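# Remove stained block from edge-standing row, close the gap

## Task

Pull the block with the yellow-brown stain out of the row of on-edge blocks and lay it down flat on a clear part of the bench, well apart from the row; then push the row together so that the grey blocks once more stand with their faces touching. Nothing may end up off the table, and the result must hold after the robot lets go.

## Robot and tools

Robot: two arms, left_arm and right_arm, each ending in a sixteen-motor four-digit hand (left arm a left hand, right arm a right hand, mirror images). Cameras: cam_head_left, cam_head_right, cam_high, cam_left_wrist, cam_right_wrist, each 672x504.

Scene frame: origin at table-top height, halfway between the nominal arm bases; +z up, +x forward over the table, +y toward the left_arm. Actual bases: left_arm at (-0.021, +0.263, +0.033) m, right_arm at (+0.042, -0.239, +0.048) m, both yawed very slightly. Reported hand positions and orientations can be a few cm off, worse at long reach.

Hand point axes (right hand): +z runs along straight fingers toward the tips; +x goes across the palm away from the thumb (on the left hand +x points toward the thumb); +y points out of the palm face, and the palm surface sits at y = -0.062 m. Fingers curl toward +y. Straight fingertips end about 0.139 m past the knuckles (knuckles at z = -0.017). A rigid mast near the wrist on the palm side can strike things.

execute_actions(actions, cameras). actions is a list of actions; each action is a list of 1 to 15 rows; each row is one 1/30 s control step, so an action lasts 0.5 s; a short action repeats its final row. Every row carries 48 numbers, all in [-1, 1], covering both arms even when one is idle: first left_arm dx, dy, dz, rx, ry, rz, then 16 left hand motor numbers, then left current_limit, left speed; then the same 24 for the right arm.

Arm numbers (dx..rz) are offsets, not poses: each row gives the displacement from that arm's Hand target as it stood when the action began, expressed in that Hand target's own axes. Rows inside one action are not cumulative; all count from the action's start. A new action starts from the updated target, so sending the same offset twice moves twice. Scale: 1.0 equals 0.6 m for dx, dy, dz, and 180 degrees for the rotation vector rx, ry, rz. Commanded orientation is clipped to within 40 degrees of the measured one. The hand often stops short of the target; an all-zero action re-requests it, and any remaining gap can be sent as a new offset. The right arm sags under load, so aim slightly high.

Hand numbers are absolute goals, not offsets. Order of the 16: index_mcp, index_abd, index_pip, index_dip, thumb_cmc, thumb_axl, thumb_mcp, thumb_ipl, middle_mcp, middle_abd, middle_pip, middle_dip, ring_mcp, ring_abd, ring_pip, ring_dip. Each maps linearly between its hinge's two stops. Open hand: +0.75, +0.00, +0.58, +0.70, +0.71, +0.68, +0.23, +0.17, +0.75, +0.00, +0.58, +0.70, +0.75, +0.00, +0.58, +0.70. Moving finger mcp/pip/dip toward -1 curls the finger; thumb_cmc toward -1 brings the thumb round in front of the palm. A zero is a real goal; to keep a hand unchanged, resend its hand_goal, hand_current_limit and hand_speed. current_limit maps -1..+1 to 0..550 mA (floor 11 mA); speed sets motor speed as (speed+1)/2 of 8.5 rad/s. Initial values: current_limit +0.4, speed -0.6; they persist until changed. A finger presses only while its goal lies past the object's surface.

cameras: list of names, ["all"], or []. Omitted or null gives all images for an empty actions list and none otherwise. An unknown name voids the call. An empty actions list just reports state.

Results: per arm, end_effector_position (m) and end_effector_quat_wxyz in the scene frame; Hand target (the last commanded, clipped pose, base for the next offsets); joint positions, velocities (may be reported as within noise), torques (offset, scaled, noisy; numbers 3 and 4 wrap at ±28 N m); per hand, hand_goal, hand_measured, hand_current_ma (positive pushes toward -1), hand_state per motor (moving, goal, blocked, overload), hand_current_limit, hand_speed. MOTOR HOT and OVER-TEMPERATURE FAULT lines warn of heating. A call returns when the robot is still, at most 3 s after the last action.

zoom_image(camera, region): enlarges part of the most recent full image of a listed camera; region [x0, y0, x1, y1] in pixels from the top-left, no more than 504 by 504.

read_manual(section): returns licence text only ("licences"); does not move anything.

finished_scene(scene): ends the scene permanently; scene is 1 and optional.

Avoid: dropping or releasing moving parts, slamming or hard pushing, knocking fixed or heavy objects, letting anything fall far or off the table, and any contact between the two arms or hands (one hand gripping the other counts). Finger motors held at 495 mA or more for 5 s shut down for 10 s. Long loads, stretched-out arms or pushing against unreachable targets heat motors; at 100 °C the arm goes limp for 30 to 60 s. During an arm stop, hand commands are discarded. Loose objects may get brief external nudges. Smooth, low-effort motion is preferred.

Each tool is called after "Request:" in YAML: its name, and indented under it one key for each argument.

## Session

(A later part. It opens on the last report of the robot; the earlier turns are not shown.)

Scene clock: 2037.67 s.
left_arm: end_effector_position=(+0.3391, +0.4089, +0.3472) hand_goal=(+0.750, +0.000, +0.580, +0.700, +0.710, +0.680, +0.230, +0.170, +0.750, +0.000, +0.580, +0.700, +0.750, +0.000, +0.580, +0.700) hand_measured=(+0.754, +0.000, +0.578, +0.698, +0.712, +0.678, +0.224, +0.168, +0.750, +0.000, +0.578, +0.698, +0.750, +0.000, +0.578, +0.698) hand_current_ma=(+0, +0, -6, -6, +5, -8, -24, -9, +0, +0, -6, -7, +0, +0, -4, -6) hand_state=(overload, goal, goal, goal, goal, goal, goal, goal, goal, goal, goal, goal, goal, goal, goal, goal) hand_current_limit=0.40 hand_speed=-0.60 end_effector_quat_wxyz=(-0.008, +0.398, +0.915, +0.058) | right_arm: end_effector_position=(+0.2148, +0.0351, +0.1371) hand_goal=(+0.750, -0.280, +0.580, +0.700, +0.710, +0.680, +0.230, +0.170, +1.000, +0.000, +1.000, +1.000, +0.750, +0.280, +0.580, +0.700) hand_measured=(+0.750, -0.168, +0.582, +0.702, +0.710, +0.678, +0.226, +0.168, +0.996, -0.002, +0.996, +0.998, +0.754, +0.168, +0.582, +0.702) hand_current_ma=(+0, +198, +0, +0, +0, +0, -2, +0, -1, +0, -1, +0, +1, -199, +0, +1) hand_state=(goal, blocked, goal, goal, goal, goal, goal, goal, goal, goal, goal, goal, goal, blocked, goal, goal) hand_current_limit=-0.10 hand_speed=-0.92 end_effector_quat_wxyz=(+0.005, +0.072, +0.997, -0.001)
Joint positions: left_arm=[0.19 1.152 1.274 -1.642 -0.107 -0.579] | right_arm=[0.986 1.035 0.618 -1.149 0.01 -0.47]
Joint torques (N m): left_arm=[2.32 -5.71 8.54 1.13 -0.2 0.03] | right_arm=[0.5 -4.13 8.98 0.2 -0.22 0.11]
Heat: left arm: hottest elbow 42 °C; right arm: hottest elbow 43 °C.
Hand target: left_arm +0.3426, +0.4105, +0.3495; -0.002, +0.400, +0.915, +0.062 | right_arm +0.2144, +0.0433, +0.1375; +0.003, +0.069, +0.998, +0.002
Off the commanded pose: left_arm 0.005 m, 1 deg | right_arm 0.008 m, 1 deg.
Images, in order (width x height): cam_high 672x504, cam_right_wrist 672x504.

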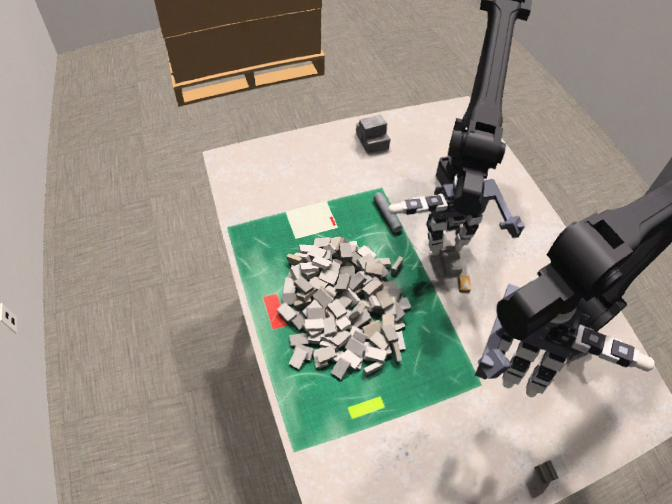

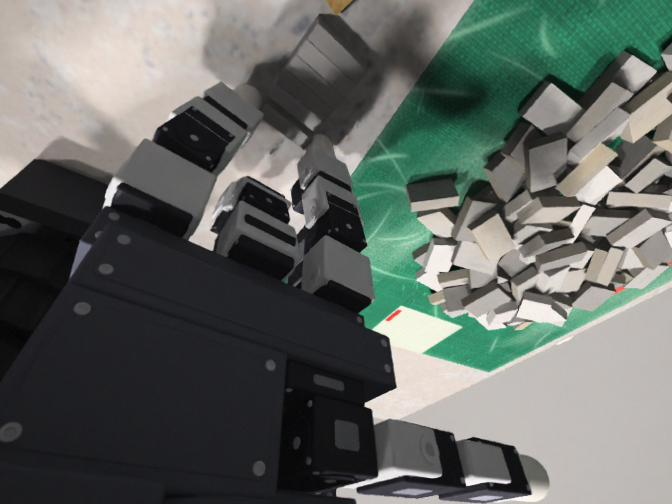

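Request:
execute_actions:
  actions:
    - [[0,0,0,0,0,0,0.75,0,0.58,0.7,0.71,0.68,0.23,0.17,0.75,0,0.58,0.7,0.75,0,0.58,0.7,0.4,-0.6,0,-0.01,0,0,0,0,0.75,-0.22,0.58,0.7,0.71,0.68,0.23,0.17,1,0,1,1,0.754,0.22,0.58,0.7,-0.1,-0.95]]
    - [[0,0,0,0,0,0,0.75,0,0.58,0.7,0.71,0.68,0.23,0.17,0.75,0,0.58,0.7,0.75,0,0.58,0.7,0.4,-0.6,0,0,0,0,0,0,0.75,-0.165,0.58,0.7,0.71,0.68,0.23,0.17,1,0,1,1,0.754,0.165,0.58,0.7,-0.1,-0.97]]
    - [[0,0,0,0,0,0,0.75,0,0.58,0.7,0.71,0.68,0.23,0.17,0.75,0,0.58,0.7,0.75,0,0.58,0.7,0.4,-0.6,0,0,0,0,0,0,0.75,-0.1,0.58,0.7,0.71,0.68,0.23,0.17,1,0,1,1,0.754,0.1,0.58,0.7,-0.1,-0.95]]
    - [[0,0,0,0,0,0,0.75,0,0.58,0.7,0.71,0.68,0.23,0.17,0.75,0,0.58,0.7,0.75,0,0.58,0.7,0.4,-0.6,0,0,0,0,0,0,0.75,0.02,0.58,0.7,0.71,0.68,0.23,0.17,1,0,1,1,0.754,-0.02,0.58,0.7,0,-0.9]]
  cameras: ["cam_right_wrist","cam_high"]

Request:
zoom_image:
  camera: "cam_high"
  region: [420, 215, 480, 275]

Request:
zoom_image:
  camera: "cam_right_wrist"
  region: [220, 20, 380, 160]

Scene clock: 2073.83 s.
left_arm: end_effector_position=(+0.3391, +0.4089, +0.3472) hand_goal=(+0.750, +0.000, +0.580, +0.700, +0.710, +0.680, +0.230, +0.170, +0.750, +0.000, +0.580, +0.700, +0.750, +0.000, +0.580, +0.700) hand_measured=(+0.754, +0.000, +0.578, +0.698, +0.712, +0.678, +0.224, +0.168, +0.750, +0.000, +0.578, +0.698, +0.750, +0.000, +0.578, +0.698) hand_current_ma=(+0, +0, -6, -6, +5, -8, -24, -9, +0, +0, -6, -7, +0, +0, -4, -6) hand_state=(overload, goal, goal, goal, goal, goal, goal, goal, goal, goal, goal, goal, goal, goal, goal, goal) hand_current_limit=0.40 hand_speed=-0.60 end_effector_quat_wxyz=(-0.008, +0.398, +0.915, +0.058) | right_arm: end_effector_position=(+0.2143, +0.0354, +0.1372) hand_goal=(+0.750, +0.020, +0.580, +0.700, +0.710, +0.680, +0.230, +0.170, +1.000, +0.000, +1.000, +1.000, +0.754, -0.020, +0.580, +0.700) hand_measured=(+0.750, +0.018, +0.582, +0.702, +0.710, +0.678, +0.226, +0.168, +0.996, -0.002, +0.996, +0.998, +0.754, -0.016, +0.582, +0.702) hand_current_ma=(+0, +0, +0, +0, +0, +0, -2, +0, -1, +0, -1, +0, +0, +1, +0, +0) hand_state=(goal, goal, goal, goal, goal, goal, goal, goal, goal, goal, goal, goal, goal, goal, goal, goal) hand_current_limit=0.00 hand_speed=-0.90 end_effector_quat_wxyz=(+0.004, +0.072, +0.997, +0.000)
Joint positions: left_arm=[0.19 1.152 1.274 -1.642 -0.107 -0.579] | right_arm=[0.986 1.035 0.618 -1.149 0.006 -0.47]
Joint torques (N m): left_arm=[2.43 -5.71 8.51 1.09 -0.2 0.02] | right_arm=[-0.32 -5.77 8.18 -0.02 -0.11 0.01]
Heat: left arm: hottest elbow 42 °C; right arm: hottest elbow 43 °C.
Hand target: left_arm +0.3426, +0.4105, +0.3495; -0.002, +0.400, +0.915, +0.062 | right_arm +0.2136, +0.0374, +0.1375; +0.003, +0.069, +0.998, +0.002
Off the commanded pose: left_arm 0.005 m, 1 deg | right_arm 0.002 m, 0 deg.
Images, in order (width x height): cam_high 672x504, cam_right_wrist 672x504.

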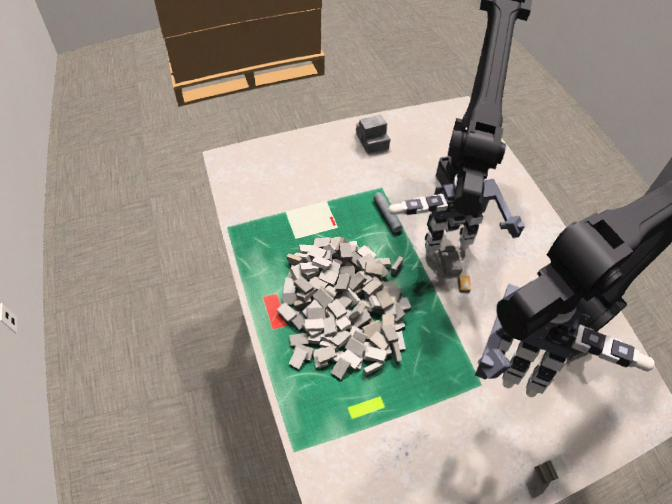

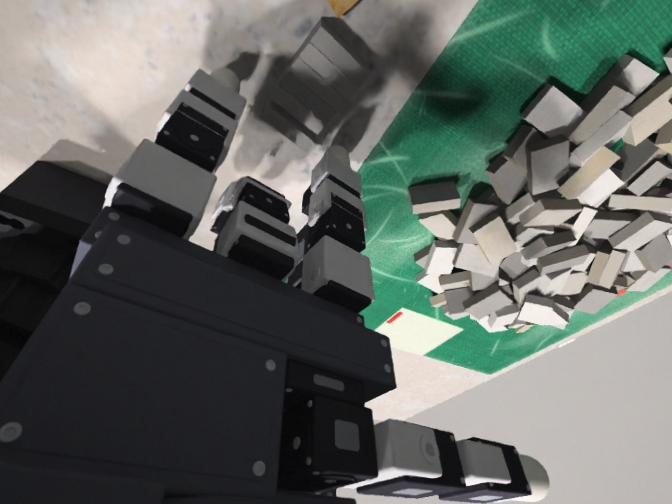

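Scaled by 8.400 from the camera's 672x504 image, which has a finer 960x720 frame.

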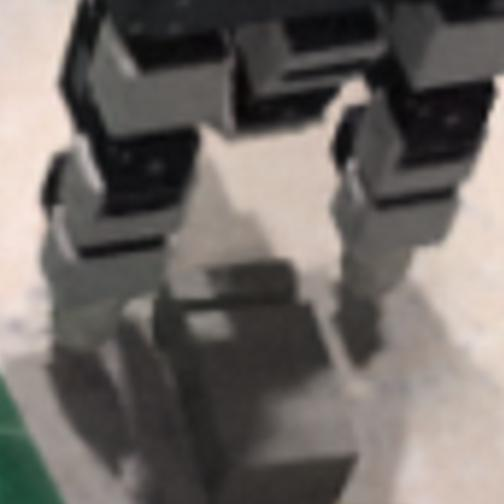

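Scaled by 3.150 from the camera's 672x504 image, which has a finer 960x720 frame.

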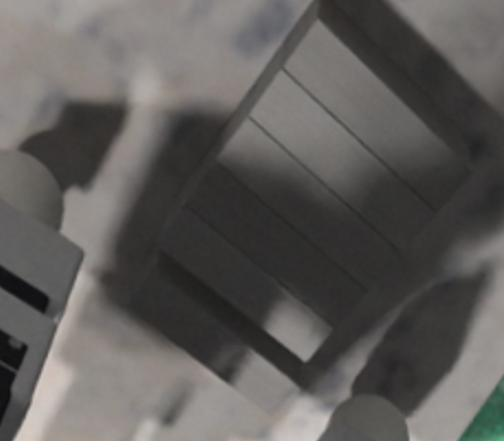

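Request:
zoom_image:
  camera: "cam_right_wrist"
  region: [240, 70, 330, 160]

Request:
zoom_image:
  camera: "cam_high"
  region: [434, 238, 466, 276]

Scaled by 5.600 from the camera's 672x504 image, which has a finer 960x720 frame.

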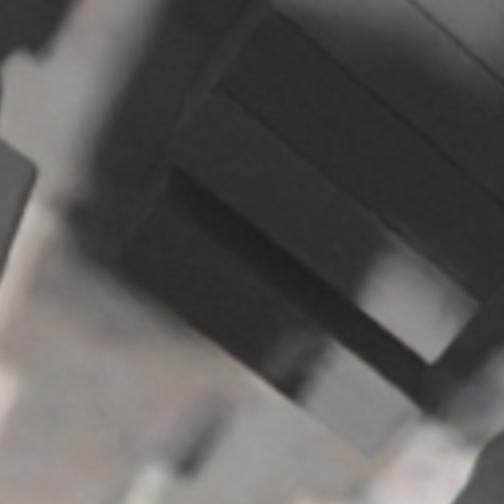

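Scaled by 13.263 from the camera's 672x504 image, which has a finer 960x720 frame.

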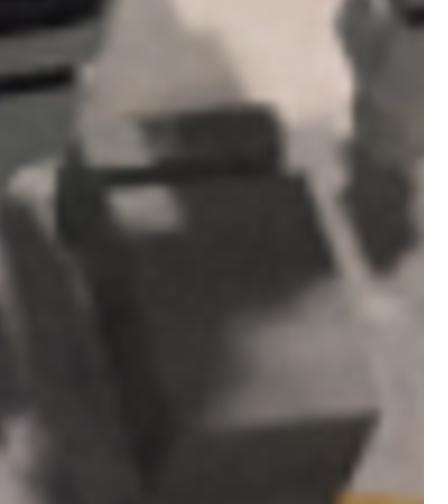

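Request:
execute_actions:
  actions:
    - [[0,0,0,0,0,0,0.75,0,0.58,0.7,0.71,0.68,0.23,0.17,0.75,0,0.58,0.7,0.75,0,0.58,0.7,0.4,-0.6,0,0,0,0,0,0,0.747,-0.1,0.58,0.7,0.71,0.68,0.23,0.17,1,0,1,1,0.754,-0.02,0.58,0.7,0,-0.9]]
    - [[0,0,0,0,0,0,0.75,0,0.58,0.7,0.71,0.68,0.23,0.17,0.75,0,0.58,0.7,0.75,0,0.58,0.7,0.4,-0.6,0,0,0,0,0,0,0.747,-0.16,0.58,0.7,0.71,0.68,0.23,0.17,1,0,1,1,0.754,-0.02,0.58,0.7,0,-0.96]]
    - [[0,0,0,0,0,0,0.75,0,0.58,0.7,0.71,0.68,0.23,0.17,0.75,0,0.58,0.7,0.75,0,0.58,0.7,0.4,-0.6,0,0,0,0,0,0,0.747,-0.16,0.58,0.7,0.71,0.68,0.23,0.17,1,0,1,1,0.754,-0.02,0.58,0.7,0,-0.96]]
  cameras: ["cam_right_wrist","cam_high"]

Request:
zoom_image:
  camera: "cam_right_wrist"
  region: [240, 70, 330, 160]

Request:
zoom_image:
  camera: "cam_high"
  region: [434, 238, 466, 276]

Scene clock: 2118.13 s.
left_arm: end_effector_position=(+0.3391, +0.4089, +0.3472) hand_goal=(+0.750, +0.000, +0.580, +0.700, +0.710, +0.680, +0.230, +0.170, +0.750, +0.000, +0.580, +0.700, +0.750, +0.000, +0.580, +0.700) hand_measured=(+0.754, +0.000, +0.578, +0.698, +0.712, +0.678, +0.224, +0.168, +0.750, +0.000, +0.578, +0.698, +0.750, +0.000, +0.578, +0.698) hand_current_ma=(+0, +0, -6, -6, +5, -8, -24, -9, +0, +0, -6, -7, +0, +0, -4, -6) hand_state=(overload, goal, goal, goal, goal, goal, goal, goal, goal, goal, goal, goal, goal, goal, goal, goal) hand_current_limit=0.40 hand_speed=-0.60 end_effector_quat_wxyz=(-0.008, +0.398, +0.915, +0.058) | right_arm: end_effector_position=(+0.2143, +0.0354, +0.1372) hand_goal=(+0.748, -0.160, +0.580, +0.700, +0.710, +0.680, +0.230, +0.170, +1.000, +0.000, +1.000, +1.000, +0.754, -0.020, +0.580, +0.700) hand_measured=(+0.748, -0.140, +0.582, +0.702, +0.710, +0.678, +0.226, +0.168, +0.996, -0.002, +0.996, +0.998, +0.754, -0.016, +0.582, +0.702) hand_current_ma=(+0, +10, +0, +0, +0, +0, -2, +0, -1, +0, -1, +0, +0, +1, +0, +0) hand_state=(goal, goal, goal, goal, goal, goal, goal, goal, goal, goal, goal, goal, goal, goal, goal, goal) hand_current_limit=0.00 hand_speed=-0.96 end_effector_quat_wxyz=(+0.004, +0.072, +0.997, +0.000)
Joint positions: left_arm=[0.19 1.152 1.274 -1.642 -0.107 -0.579] | right_arm=[0.986 1.035 0.618 -1.149 0.006 -0.47]
Joint torques (N m): left_arm=[2.37 -5.66 8.55 1.11 -0.21 0.02] | right_arm=[-0.32 -5.66 8.14 0.01 -0.1 -0.01]
Heat: left arm: hottest elbow 42 °C; right arm: hottest elbow 43 °C.
Hand target: left_arm +0.3426, +0.4105, +0.3495; -0.002, +0.400, +0.915, +0.062 | right_arm +0.2136, +0.0374, +0.1375; +0.003, +0.069, +0.998, +0.002
Off the commanded pose: left_arm 0.005 m, 1 deg | right_arm 0.002 m, 0 deg.
Images, in order (width x height): cam_high 672x504, cam_right_wrist 672x504.

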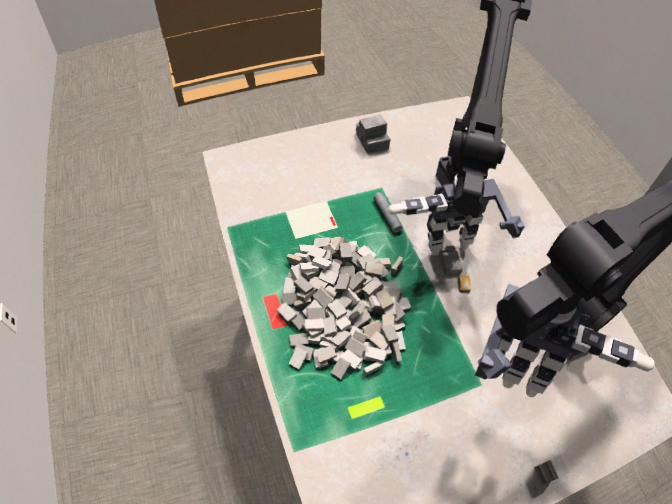

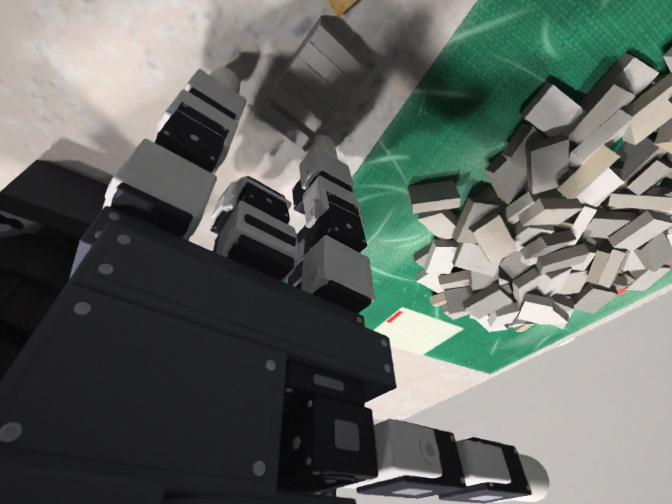

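Scaled by 5.600 from the camera's 672x504 image, which has a finer 960x720 frame.

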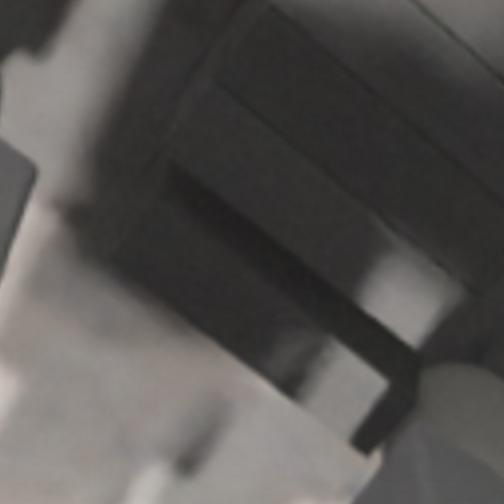

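Scaled by 13.263 from the camera's 672x504 image, which has a finer 960x720 frame.

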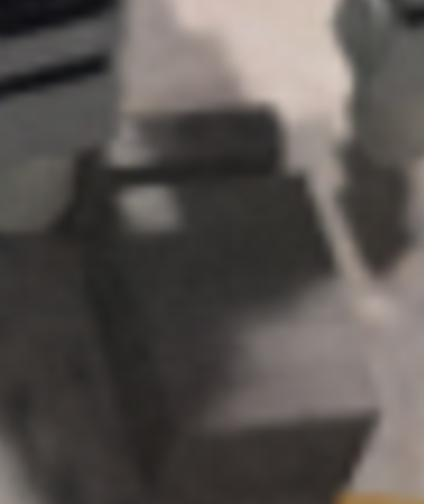

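Request:
execute_actions:
  actions:
    - [[0,0,0,0,0,0,0.75,0,0.58,0.7,0.71,0.68,0.23,0.17,0.75,0,0.58,0.7,0.75,0,0.58,0.7,0.4,-0.6,0,0,0,0,0,0,0.747,-0.18,0.58,0.7,0.71,0.68,0.23,0.17,1,0,1,1,0.754,-0.02,0.58,0.7,0,-0.97]]

Scene clock: 2124.60 s.
left_arm: end_effector_position=(+0.3391, +0.4089, +0.3472) hand_goal=(+0.750, +0.000, +0.580, +0.700, +0.710, +0.680, +0.230, +0.170, +0.750, +0.000, +0.580, +0.700, +0.750, +0.000, +0.580, +0.700) hand_measured=(+0.754, +0.000, +0.578, +0.698, +0.712, +0.678, +0.224, +0.168, +0.750, +0.000, +0.578, +0.698, +0.750, +0.000, +0.578, +0.698) hand_current_ma=(+0, +0, -6, -6, +5, -8, -24, -9, +0, +0, -6, -7, +0, +0, -4, -6) hand_state=(overload, goal, goal, goal, goal, goal, goal, goal, goal, goal, goal, goal, goal, goal, goal, goal) hand_current_limit=0.40 hand_speed=-0.60 end_effector_quat_wxyz=(-0.008, +0.398, +0.915, +0.058) | right_arm: end_effector_position=(+0.2143, +0.0354, +0.1372) hand_goal=(+0.748, -0.180, +0.580, +0.700, +0.710, +0.680, +0.230, +0.170, +1.000, +0.000, +1.000, +1.000, +0.754, -0.020, +0.580, +0.700) hand_measured=(+0.748, -0.158, +0.582, +0.702, +0.710, +0.678, +0.226, +0.168, +0.996, -0.002, +0.996, +0.998, +0.754, -0.016, +0.582, +0.702) hand_current_ma=(+0, +13, +0, +0, +0, +0, -2, +0, -1, +0, -1, +0, +0, +1, +0, +0) hand_state=(goal, blocked, goal, goal, goal, goal, goal, goal, goal, goal, goal, goal, goal, goal, goal, goal) hand_current_limit=0.00 hand_speed=-0.97 end_effector_quat_wxyz=(+0.004, +0.072, +0.997, +0.000)
Joint positions: left_arm=[0.19 1.152 1.274 -1.642 -0.107 -0.579] | right_arm=[0.986 1.035 0.618 -1.149 0.006 -0.47]
Joint torques (N m): left_arm=[2.55 -5.71 8.55 1.09 -0.21 0.03] | right_arm=[-0.44 -5.83 8.12 -0.03 -0.11 0]
Heat: left arm: hottest elbow 42 °C; right arm: hottest elbow 42 °C.
Hand target: left_arm +0.3426, +0.4105, +0.3495; -0.002, +0.400, +0.915, +0.062 | right_arm +0.2136, +0.0374, +0.1375; +0.003, +0.069, +0.998, +0.002
Off the commanded pose: left_arm 0.005 m, 1 deg | right_arm 0.002 m, 0 deg.

Request:
execute_actions:
  actions:
    - [[0,0,0,0,0,0,0.75,0,0.58,0.7,0.71,0.68,0.23,0.17,0.75,0,0.58,0.7,0.75,0,0.58,0.7,0.4,-0.6,0,0,0,0,0,0,0.75,0,0.58,0.7,0.71,0.68,0.23,0.17,1,0,1,1,0.75,0,0.58,0.7,0,-0.93]]
    - [[0,0,0,0,0,0,0.75,0,0.58,0.7,0.71,0.68,0.23,0.17,0.75,0,0.58,0.7,0.75,0,0.58,0.7,0.4,-0.6,0,-0.02,-0.004,0,0,0,0.75,0,0.58,0.7,0.71,0.68,0.23,0.17,1,0,1,1,0.75,0,0.58,0.7,0,-0.9]]
    - [[0,0,0,0,0,0,0.75,0,0.58,0.7,0.71,0.68,0.23,0.17,0.75,0,0.58,0.7,0.75,0,0.58,0.7,0.4,-0.6,0,-0.025,-0.004,0,0,0,0.75,0,0.58,0.7,0.71,0.68,0.23,0.17,1,0,1,1,0.75,0,0.58,0.7,0,-0.9]]
  cameras: ["cam_right_wrist","cam_high"]

Request:
zoom_image:
  camera: "cam_right_wrist"
  region: [220, 20, 380, 160]

Request:
zoom_image:
  camera: "cam_high"
  region: [420, 215, 480, 275]

Scene clock: 2144.50 s.
left_arm: end_effector_position=(+0.3391, +0.4089, +0.3472) hand_goal=(+0.750, +0.000, +0.580, +0.700, +0.710, +0.680, +0.230, +0.170, +0.750, +0.000, +0.580, +0.700, +0.750, +0.000, +0.580, +0.700) hand_measured=(+0.754, +0.000, +0.578, +0.698, +0.712, +0.678, +0.224, +0.168, +0.750, +0.000, +0.578, +0.698, +0.750, +0.000, +0.578, +0.698) hand_current_ma=(+0, +0, -6, -6, +5, -8, -24, -9, +0, +0, -6, -7, +0, +0, -4, -6) hand_state=(overload, goal, goal, goal, goal, goal, goal, goal, goal, goal, goal, goal, goal, goal, goal, goal) hand_current_limit=0.40 hand_speed=-0.60 end_effector_quat_wxyz=(-0.008, +0.398, +0.915, +0.058) | right_arm: end_effector_position=(+0.2114, +0.0141, +0.1433) hand_goal=(+0.750, +0.000, +0.580, +0.700, +0.710, +0.680, +0.230, +0.170, +1.000, +0.000, +1.000, +1.000, +0.750, +0.000, +0.580, +0.700) hand_measured=(+0.748, -0.002, +0.582, +0.702, +0.710, +0.678, +0.226, +0.168, +0.996, -0.002, +0.996, +0.998, +0.750, -0.004, +0.582, +0.702) hand_current_ma=(+0, +0, +0, +0, +0, +0, -2, +0, -1, +0, -1, +0, +0, +0, +0, +0) hand_state=(goal, goal, goal, goal, goal, goal, goal, goal, goal, goal, goal, goal, goal, goal, goal, goal) hand_current_limit=0.00 hand_speed=-0.90 end_effector_quat_wxyz=(+0.006, +0.071, +0.997, +0.006)
Joint positions: left_arm=[0.19 1.152 1.274 -1.642 -0.107 -0.579] | right_arm=[0.938 0.952 0.584 -1.185 0.003 -0.518]
Joint torques (N m): left_arm=[2.49 -5.71 8.54 1.11 -0.21 0.03] | right_arm=[-0.85 -5.07 8.05 -0.49 -0.02 -0.11]
Heat: left arm: hottest elbow 42 °C; right arm: hottest elbow 42 °C.
Hand target: left_arm +0.3426, +0.4105, +0.3495; -0.002, +0.400, +0.915, +0.062 | right_arm +0.2099, +0.0107, +0.1423; +0.003, +0.069, +0.998, +0.002
Off the commanded pose: left_arm 0.005 m, 1 deg | right_arm 0.004 m, 1 deg.
Images, in order (width x height): cam_high 672x504, cam_right_wrist 672x504.

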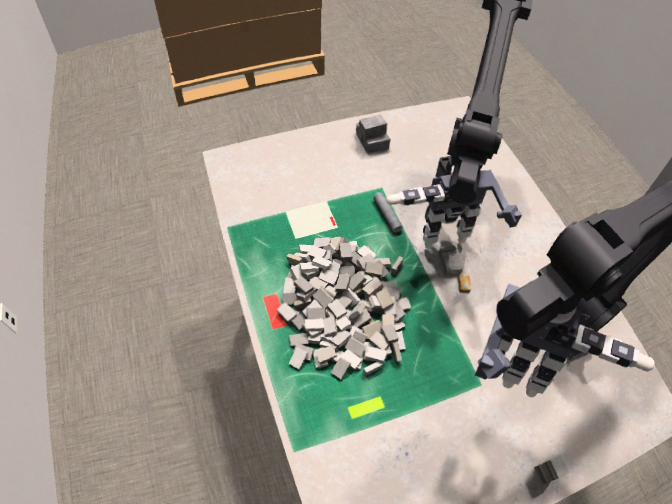

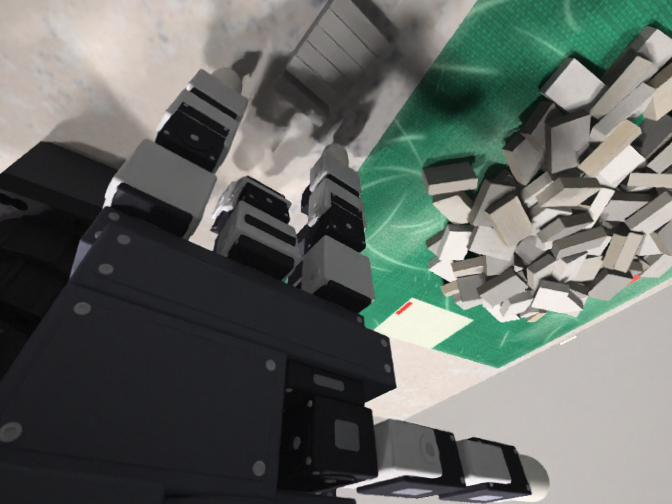

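Scaled by 3.150 from the camera's 672x504 image, which has a finer 960x720 frame.

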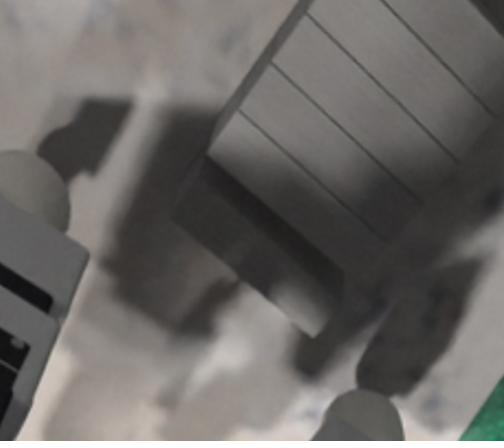

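Scaled by 8.400 from the camera's 672x504 image, which has a finer 960x720 frame.

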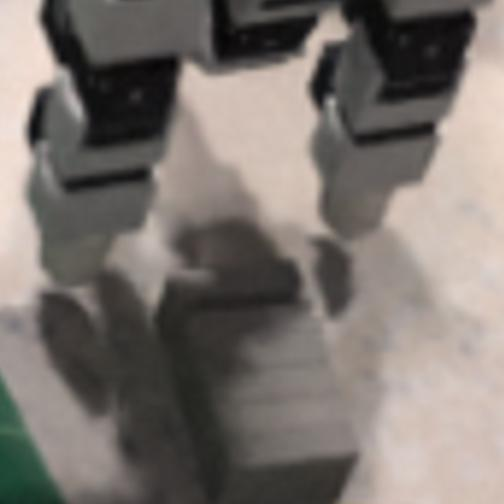

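Request:
execute_actions:
  actions:
    - [[0,0,0,0,0,0,0.75,0,0.58,0.7,0.71,0.68,0.23,0.17,0.75,0,0.58,0.7,0.75,0,0.58,0.7,0.4,-0.6,0,-0.003,0.004,0,0,0,0.75,-0.18,0.58,0.7,0.71,0.68,0.23,0.17,1,0,1,1,0.75,0.18,0.58,0.7,0,-0.88]]
    - [[0,0,0,0,0,0,0.75,0,0.58,0.7,0.71,0.68,0.23,0.17,0.75,0,0.58,0.7,0.75,0,0.58,0.7,0.4,-0.6,0,-0.001,0.01,0,0,0,0.75,-0.33,0.58,0.7,0.71,0.68,0.23,0.17,1,0,1,1,0.75,0.33,0.58,0.7,0,-0.88]]
  cameras: ["cam_right_wrist","cam_high"]

Request:
zoom_image:
  camera: "cam_right_wrist"
  region: [220, 20, 380, 160]

Request:
zoom_image:
  camera: "cam_high"
  region: [420, 215, 480, 275]

Scene clock: 2164.33 s.
left_arm: end_effector_position=(+0.3391, +0.4089, +0.3472) hand_goal=(+0.750, +0.000, +0.580, +0.700, +0.710, +0.680, +0.230, +0.170, +0.750, +0.000, +0.580, +0.700, +0.750, +0.000, +0.580, +0.700) hand_measured=(+0.754, +0.000, +0.578, +0.698, +0.712, +0.678, +0.224, +0.168, +0.750, +0.000, +0.578, +0.698, +0.750, +0.000, +0.578, +0.698) hand_current_ma=(+0, +0, -6, -6, +5, -8, -24, -9, +0, +0, -6, -7, +0, +0, -4, -6) hand_state=(overload, goal, goal, goal, goal, goal, goal, goal, goal, goal, goal, goal, goal, goal, goal, goal) hand_current_limit=0.40 hand_speed=-0.60 end_effector_quat_wxyz=(-0.008, +0.398, +0.915, +0.058) | right_arm: end_effector_position=(+0.2071, +0.0081, +0.1346) hand_goal=(+0.750, -0.330, +0.580, +0.700, +0.710, +0.680, +0.230, +0.170, +1.000, +0.000, +1.000, +1.000, +0.750, +0.330, +0.580, +0.700) hand_measured=(+0.748, -0.324, +0.582, +0.702, +0.710, +0.678, +0.226, +0.168, +0.996, -0.002, +0.996, +0.998, +0.750, +0.322, +0.582, +0.702) hand_current_ma=(+0, +1, +0, +0, +0, +0, -2, +0, -1, +0, -1, +0, +0, -2, +0, +0) hand_state=(goal, goal, goal, goal, goal, goal, goal, goal, goal, goal, goal, goal, goal, goal, goal, goal) hand_current_limit=0.00 hand_speed=-0.88 end_effector_quat_wxyz=(+0.001, +0.069, +0.998, -0.001)
Joint positions: left_arm=[0.19 1.152 1.274 -1.642 -0.107 -0.579] | right_arm=[0.935 0.952 0.564 -1.183 0.003 -0.525]
Joint torques (N m): left_arm=[2.37 -5.6 8.54 1.07 -0.21 0.03] | right_arm=[-1.14 -4.48 7.88 0.28 -0.02 -0.1]
Heat: left arm: hottest elbow 42 °C; right arm: hottest elbow 42 °C.
Hand target: left_arm +0.3426, +0.4105, +0.3495; -0.002, +0.400, +0.915, +0.062 | right_arm +0.2096, +0.0082, +0.1338; +0.003, +0.069, +0.998, +0.002
Off the commanded pose: left_arm 0.005 m, 1 deg | right_arm 0.003 m, 0 deg.
Images, in order (width x height): cam_high 672x504, cam_right_wrist 672x504.

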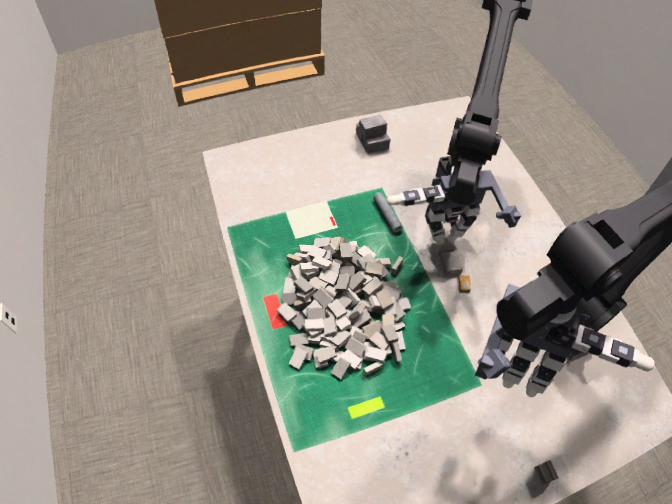

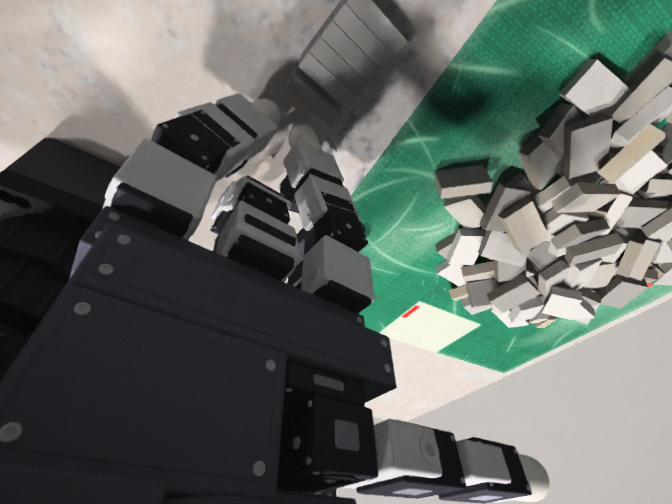

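Scaled by 3.150 from the camera's 672x504 image, which has a finer 960x720 frame.

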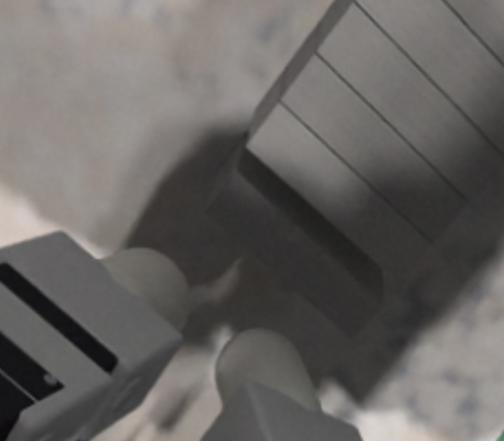

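Scaled by 8.400 from the camera's 672x504 image, which has a finer 960x720 frame.

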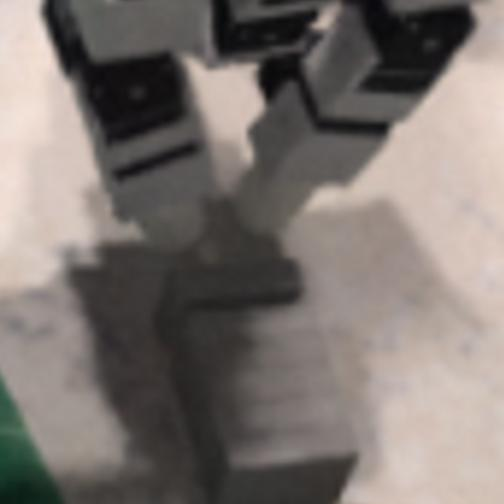

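Request:
execute_actions:
  actions:
    - [[0,0,0,0,0,0,0.75,0,0.58,0.7,0.71,0.68,0.23,0.17,0.75,0,0.58,0.7,0.75,0,0.58,0.7,0.4,-0.6,0,0.001,0.0105,0,0,0.005,0.75,-0.275,0.58,0.7,0.71,0.68,0.23,0.17,1,0,1,1,0.75,0.385,0.58,0.7,0,-0.9]]

Scene clock: 2185.07 s.
left_arm: end_effector_position=(+0.3391, +0.4089, +0.3472) hand_goal=(+0.750, +0.000, +0.580, +0.700, +0.710, +0.680, +0.230, +0.170, +0.750, +0.000, +0.580, +0.700, +0.750, +0.000, +0.580, +0.700) hand_measured=(+0.754, +0.000, +0.578, +0.698, +0.712, +0.678, +0.224, +0.168, +0.750, +0.000, +0.578, +0.698, +0.750, +0.000, +0.578, +0.698) hand_current_ma=(+0, +0, -6, -6, +5, -8, -24, -9, +0, +0, -6, -7, +0, +0, -4, -6) hand_state=(overload, goal, goal, goal, goal, goal, goal, goal, goal, goal, goal, goal, goal, goal, goal, goal) hand_current_limit=0.40 hand_speed=-0.60 end_effector_quat_wxyz=(-0.008, +0.398, +0.915, +0.058) | right_arm: end_effector_position=(+0.2080, +0.0089, +0.1317) hand_goal=(+0.750, -0.274, +0.580, +0.700, +0.710, +0.680, +0.230, +0.170, +1.000, +0.000, +1.000, +1.000, +0.750, +0.386, +0.580, +0.700) hand_measured=(+0.748, -0.276, +0.582, +0.702, +0.710, +0.678, +0.226, +0.168, +0.996, -0.002, +0.996, +0.998, +0.750, +0.378, +0.582, +0.702) hand_current_ma=(+0, +0, +0, +0, +0, +0, -2, +0, -1, +0, -1, +0, +0, -2, +0, +0) hand_state=(goal, goal, goal, goal, goal, goal, goal, goal, goal, goal, goal, goal, goal, goal, goal, goal) hand_current_limit=0.00 hand_speed=-0.90 end_effector_quat_wxyz=(+0.004, +0.071, +0.997, +0.003)
Joint positions: left_arm=[0.19 1.152 1.274 -1.642 -0.107 -0.579] | right_arm=[0.935 0.952 0.553 -1.161 0.003 -0.522]
Joint torques (N m): left_arm=[2.37 -5.66 8.54 1.09 -0.2 0.03] | right_arm=[-0.67 -3.66 7.73 0.35 -0.02 0.13]
Heat: left arm: hottest elbow 42 °C; right arm: hottest elbow 44 °C.
Hand target: left_arm +0.3426, +0.4105, +0.3495; -0.002, +0.400, +0.915, +0.062 | right_arm +0.2097, +0.0089, +0.1276; +0.003, +0.077, +0.997, +0.002
Off the commanded pose: left_arm 0.005 m, 1 deg | right_arm 0.005 m, 1 deg.

Request:
execute_actions:
  actions:
    - [[0,0,0,0,0,0,0.75,0,0.58,0.7,0.71,0.68,0.23,0.17,0.75,0,0.58,0.7,0.75,0,0.58,0.7,0.4,-0.6,0,0.008,0.006,0,0,0,0.75,-0.275,0.58,0.7,0.71,0.68,0.23,0.17,1,0,1,1,0.75,0.385,0.58,0.7,0,-0.9]]
    - [[0,0,0,0,0,0,0.75,0,0.58,0.7,0.71,0.68,0.23,0.17,0.75,0,0.58,0.7,0.75,0,0.58,0.7,0.4,-0.6,0,0.01,0,0,0,0,0.75,-0.275,0.58,0.7,0.71,0.68,0.23,0.17,1,0,1,1,0.75,0.385,0.58,0.7,0,-0.9]]
  cameras: ["cam_right_wrist","cam_high"]

Request:
zoom_image:
  camera: "cam_right_wrist"
  region: [220, 20, 380, 160]

Request:
zoom_image:
  camera: "cam_high"
  region: [420, 215, 480, 275]

Scene clock: 2194.87 s.
left_arm: end_effector_position=(+0.3391, +0.4089, +0.3472) hand_goal=(+0.750, +0.000, +0.580, +0.700, +0.710, +0.680, +0.230, +0.170, +0.750, +0.000, +0.580, +0.700, +0.750, +0.000, +0.580, +0.700) hand_measured=(+0.754, +0.000, +0.578, +0.698, +0.712, +0.678, +0.224, +0.168, +0.750, +0.000, +0.578, +0.698, +0.750, +0.000, +0.578, +0.698) hand_current_ma=(+0, +0, -6, -6, +5, -8, -24, -9, +0, +0, -6, -7, +0, +0, -4, -6) hand_state=(overload, goal, goal, goal, goal, goal, goal, goal, goal, goal, goal, goal, goal, goal, goal, goal) hand_current_limit=0.40 hand_speed=-0.60 end_effector_quat_wxyz=(-0.008, +0.398, +0.915, +0.058) | right_arm: end_effector_position=(+0.2109, +0.0138, +0.1264) hand_goal=(+0.750, -0.274, +0.580, +0.700, +0.710, +0.680, +0.230, +0.170, +1.000, +0.000, +1.000, +1.000, +0.750, +0.386, +0.580, +0.700) hand_measured=(+0.758, -0.286, +0.586, +0.702, +0.710, +0.678, +0.226, +0.168, +0.996, -0.002, +0.996, +0.998, +0.750, +0.378, +0.582, +0.702) hand_current_ma=(+3, -5, +2, +0, +0, +0, -2, +0, -1, +0, -1, +0, +0, -2, +0, +0) hand_state=(goal, goal, goal, goal, goal, goal, goal, goal, goal, goal, goal, goal, goal, goal, goal, goal) hand_current_limit=0.00 hand_speed=-0.90 end_effector_quat_wxyz=(+0.005, +0.078, +0.997, +0.003)
Joint positions: left_arm=[0.19 1.152 1.274 -1.642 -0.107 -0.579] | right_arm=[0.946 0.98 0.553 -1.134 0.005 -0.497]
Joint torques (N m): left_arm=[2.43 -5.6 8.54 1.06 -0.2 0.03] | right_arm=[0.26 -2.78 8.53 0.34 -0.08 0.11]
Heat: left arm: hottest elbow 42 °C; right arm: hottest elbow 44 °C.
Hand target: left_arm +0.3426, +0.4105, +0.3495; -0.002, +0.400, +0.915, +0.062 | right_arm +0.2114, +0.0196, +0.1240; +0.003, +0.077, +0.997, +0.002
Off the commanded pose: left_arm 0.005 m, 1 deg | right_arm 0.006 m, 0 deg.
Images, in order (width x height): cam_high 672x504, cam_right_wrist 672x504.

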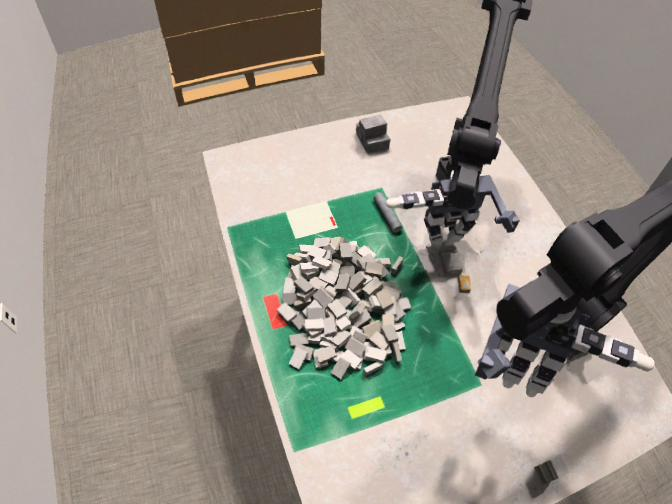

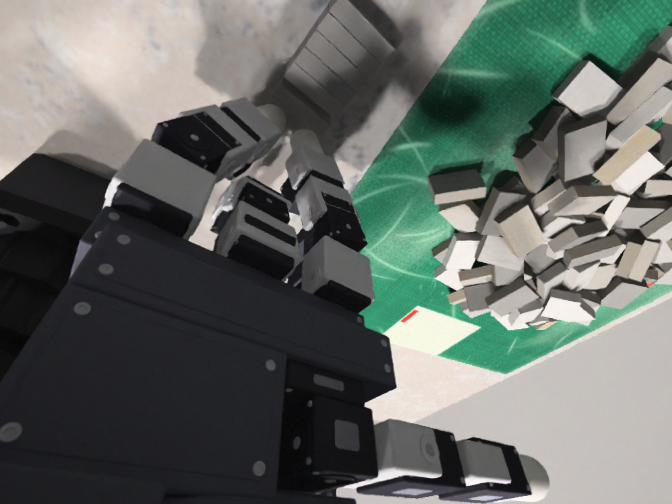

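Scaled by 3.150 from the camera's 672x504 image, which has a finer 960x720 frame.

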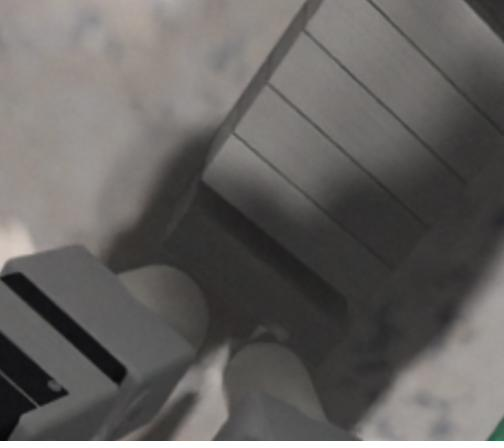

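Scaled by 8.400 from the camera's 672x504 image, which has a finer 960x720 frame.

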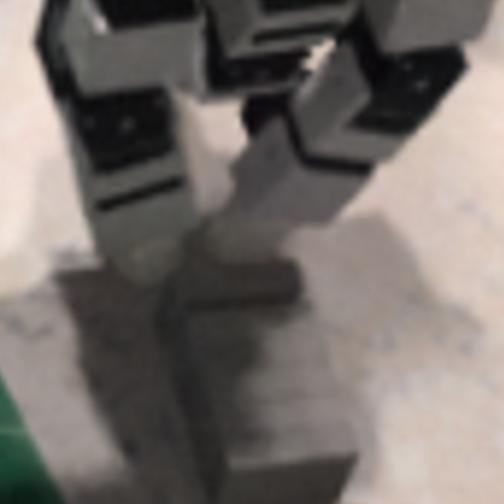

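Request:
execute_actions:
  actions:
    - [[0,0,0,0,0,0,0.75,0,0.58,0.7,0.71,0.68,0.23,0.17,0.75,0,0.58,0.7,0.75,0,0.58,0.7,0.4,-0.6,0,0.008,-0.009,0,0,0,0.75,-0.275,0.58,0.7,0.71,0.68,0.23,0.17,1,0,1,1,0.75,0.385,0.58,0.7,0,-0.9]]
    - [[0,0,0,0,0,0,0.75,0,0.58,0.7,0.71,0.68,0.23,0.17,0.75,0,0.58,0.7,0.75,0,0.58,0.7,0.4,-0.6,0,0.008,0,0,0,0,0.75,-0.275,0.58,0.7,0.71,0.68,0.23,0.17,1,0,1,1,0.75,0.385,0.58,0.7,0,-0.9]]
  cameras: ["cam_right_wrist","cam_high"]

Request:
zoom_image:
  camera: "cam_right_wrist"
  region: [220, 20, 380, 160]

Request:
zoom_image:
  camera: "cam_high"
  region: [420, 215, 480, 275]

Scene clock: 2206.03 s.
left_arm: end_effector_position=(+0.3391, +0.4089, +0.3472) hand_goal=(+0.750, +0.000, +0.580, +0.700, +0.710, +0.680, +0.230, +0.170, +0.750, +0.000, +0.580, +0.700, +0.750, +0.000, +0.580, +0.700) hand_measured=(+0.754, +0.000, +0.578, +0.698, +0.712, +0.678, +0.224, +0.168, +0.750, +0.000, +0.578, +0.698, +0.750, +0.000, +0.578, +0.698) hand_current_ma=(+0, +0, -6, -6, +5, -8, -24, -9, +0, +0, -6, -7, +0, +0, -4, -6) hand_state=(overload, goal, goal, goal, goal, goal, goal, goal, goal, goal, goal, goal, goal, goal, goal, goal) hand_current_limit=0.40 hand_speed=-0.60 end_effector_quat_wxyz=(-0.008, +0.398, +0.915, +0.058) | right_arm: end_effector_position=(+0.2111, +0.0190, +0.1260) hand_goal=(+0.750, -0.274, +0.580, +0.700, +0.710, +0.680, +0.230, +0.170, +1.000, +0.000, +1.000, +1.000, +0.750, +0.386, +0.580, +0.700) hand_measured=(+0.770, -0.280, +0.596, +0.708, +0.710, +0.678, +0.226, +0.168, +0.996, -0.002, +0.996, +0.998, +0.750, +0.378, +0.582, +0.702) hand_current_ma=(+16, -2, +10, +2, +0, +0, -2, +0, -1, +0, -1, +0, +0, -2, +0, +0) hand_state=(blocked, goal, goal, goal, goal, goal, goal, goal, goal, goal, goal, goal, goal, goal, goal, goal) hand_current_limit=0.00 hand_speed=-0.90 end_effector_quat_wxyz=(+0.004, +0.079, +0.997, -0.001)
Joint positions: left_arm=[0.19 1.152 1.274 -1.642 -0.107 -0.579] | right_arm=[0.964 1.001 0.566 -1.134 0.009 -0.476]
Joint torques (N m): left_arm=[2.43 -5.6 8.55 1.07 -0.2 0.02] | right_arm=[0.5 -3.37 9.59 0.05 -0.22 0.11]
Heat: left arm: hottest elbow 42 °C; right arm: hottest elbow 44 °C.
Hand target: left_arm +0.3426, +0.4105, +0.3495; -0.002, +0.400, +0.915, +0.062 | right_arm +0.2128, +0.0290, +0.1294; +0.003, +0.077, +0.997, +0.002
Off the commanded pose: left_arm 0.005 m, 1 deg | right_arm 0.011 m, 1 deg.
Images, in order (width x height): cam_high 672x504, cam_right_wrist 672x504.

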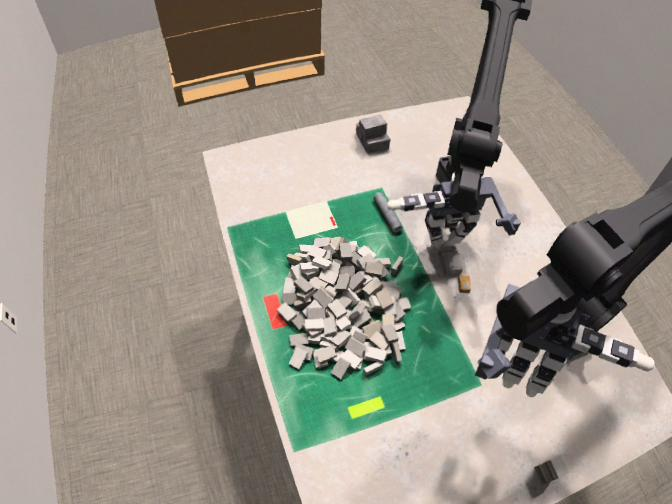

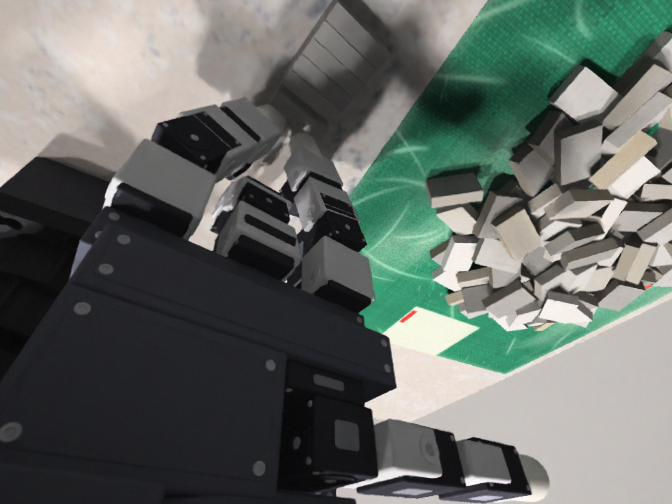

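Scaled by 3.150 from the camera's 672x504 image, which has a finer 960x720 frame.

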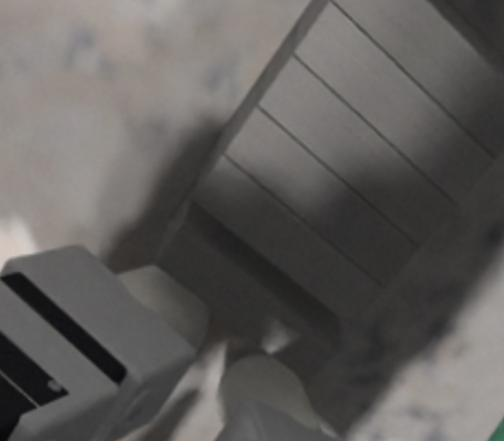

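Scaled by 8.400 from the camera's 672x504 image, which has a finer 960x720 frame.

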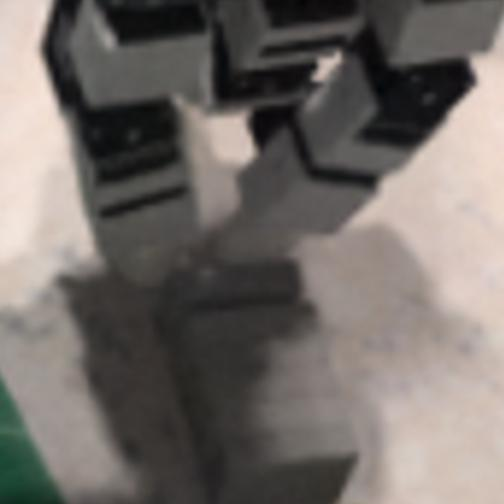

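Request:
execute_actions:
  actions:
    - [[0,0,0,0,0,0,0.75,0,0.58,0.7,0.71,0.68,0.23,0.17,0.75,0,0.58,0.7,0.75,0,0.58,0.7,0.4,-0.6,0,0.006,-0.012,0,0,0,0.75,-0.31,0.58,0.7,0.71,0.68,0.23,0.17,1,0,1,1,0.75,0.385,0.58,0.7,0,-0.9]]
  cameras: ["cam_right_wrist","cam_high"]

Request:
zoom_image:
  camera: "cam_right_wrist"
  region: [220, 20, 380, 160]

Request:
zoom_image:
  camera: "cam_high"
  region: [420, 215, 480, 275]

Scene clock: 2217.70 s.
left_arm: end_effector_position=(+0.3391, +0.4089, +0.3472) hand_goal=(+0.750, +0.000, +0.580, +0.700, +0.710, +0.680, +0.230, +0.170, +0.750, +0.000, +0.580, +0.700, +0.750, +0.000, +0.580, +0.700) hand_measured=(+0.754, +0.000, +0.578, +0.698, +0.712, +0.678, +0.224, +0.168, +0.750, +0.000, +0.578, +0.698, +0.750, +0.000, +0.578, +0.698) hand_current_ma=(+0, +0, -6, -6, +5, -8, -24, -9, +0, +0, -6, -7, +0, +0, -4, -6) hand_state=(overload, goal, goal, goal, goal, goal, goal, goal, goal, goal, goal, goal, goal, goal, goal, goal) hand_current_limit=0.40 hand_speed=-0.60 end_effector_quat_wxyz=(-0.008, +0.398, +0.915, +0.058) | right_arm: end_effector_position=(+0.2088, +0.0217, +0.1263) hand_goal=(+0.750, -0.310, +0.580, +0.700, +0.710, +0.680, +0.230, +0.170, +1.000, +0.000, +1.000, +1.000, +0.750, +0.386, +0.580, +0.700) hand_measured=(+0.754, -0.304, +0.584, +0.704, +0.710, +0.678, +0.226, +0.168, +0.996, -0.002, +0.996, +0.998, +0.750, +0.380, +0.582, +0.702) hand_current_ma=(+1, +1, +1, +1, +0, +0, -2, +0, -1, +0, -1, +0, +0, -2, +0, +0) hand_state=(goal, goal, goal, goal, goal, goal, goal, goal, goal, goal, goal, goal, goal, goal, goal, goal) hand_current_limit=0.00 hand_speed=-0.90 end_effector_quat_wxyz=(+0.002, +0.077, +0.997, -0.002)
Joint positions: left_arm=[0.19 1.152 1.274 -1.642 -0.107 -0.579] | right_arm=[0.975 1.007 0.571 -1.136 0.006 -0.471]
Joint torques (N m): left_arm=[2.37 -5.71 8.53 1.09 -0.21 0.03] | right_arm=[0.09 -3.96 10.81 -0.55 -0.11 0.12]
Heat: left arm: hottest elbow 42 °C; right arm: hottest elbow 44 °C.
Hand target: left_arm +0.3426, +0.4105, +0.3495; -0.002, +0.400, +0.915, +0.062 | right_arm +0.2132, +0.0326, +0.1366; +0.003, +0.077, +0.997, +0.002
Off the commanded pose: left_arm 0.005 m, 1 deg | right_arm 0.016 m, 1 deg.
Images, in order (width x height): cam_high 672x504, cam_right_wrist 672x504.

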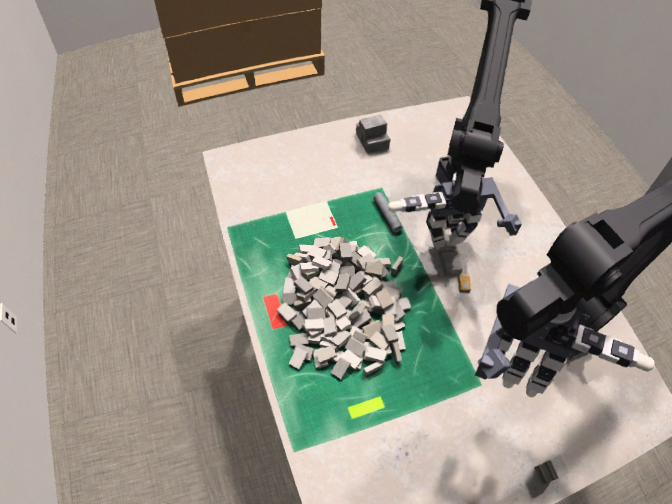

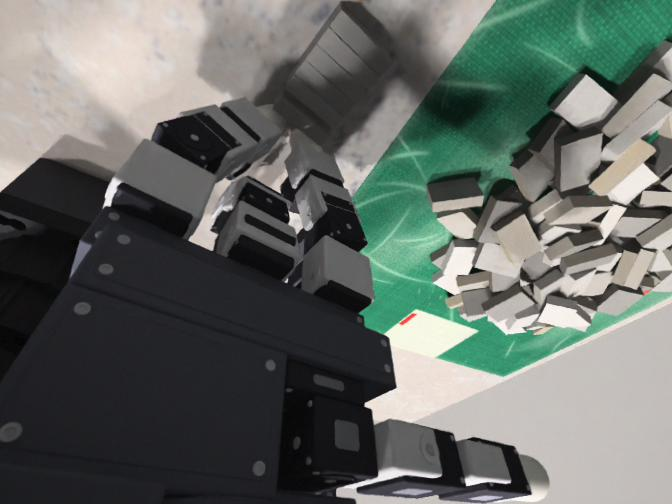

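Scaled by 3.150 from the camera's 672x504 image, which has a finer 960x720 frame.

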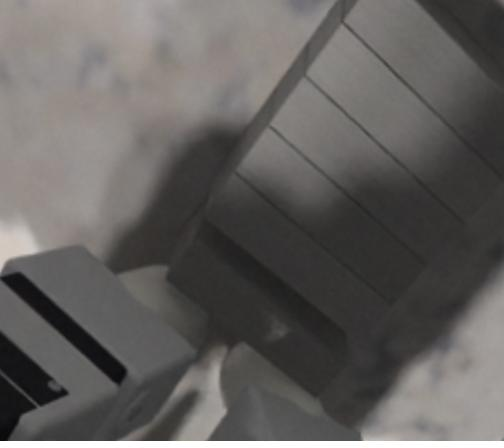

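Scaled by 8.400 from the camera's 672x504 image, which has a finer 960x720 frame.

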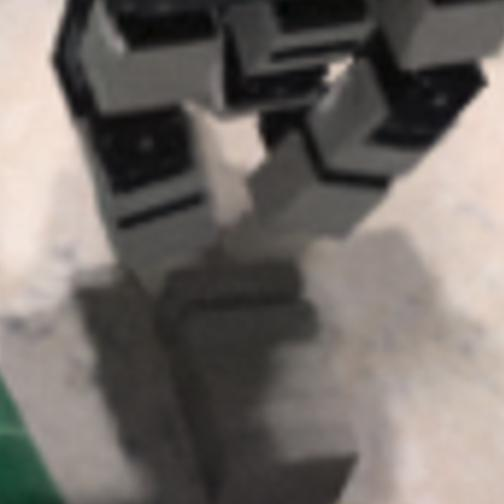

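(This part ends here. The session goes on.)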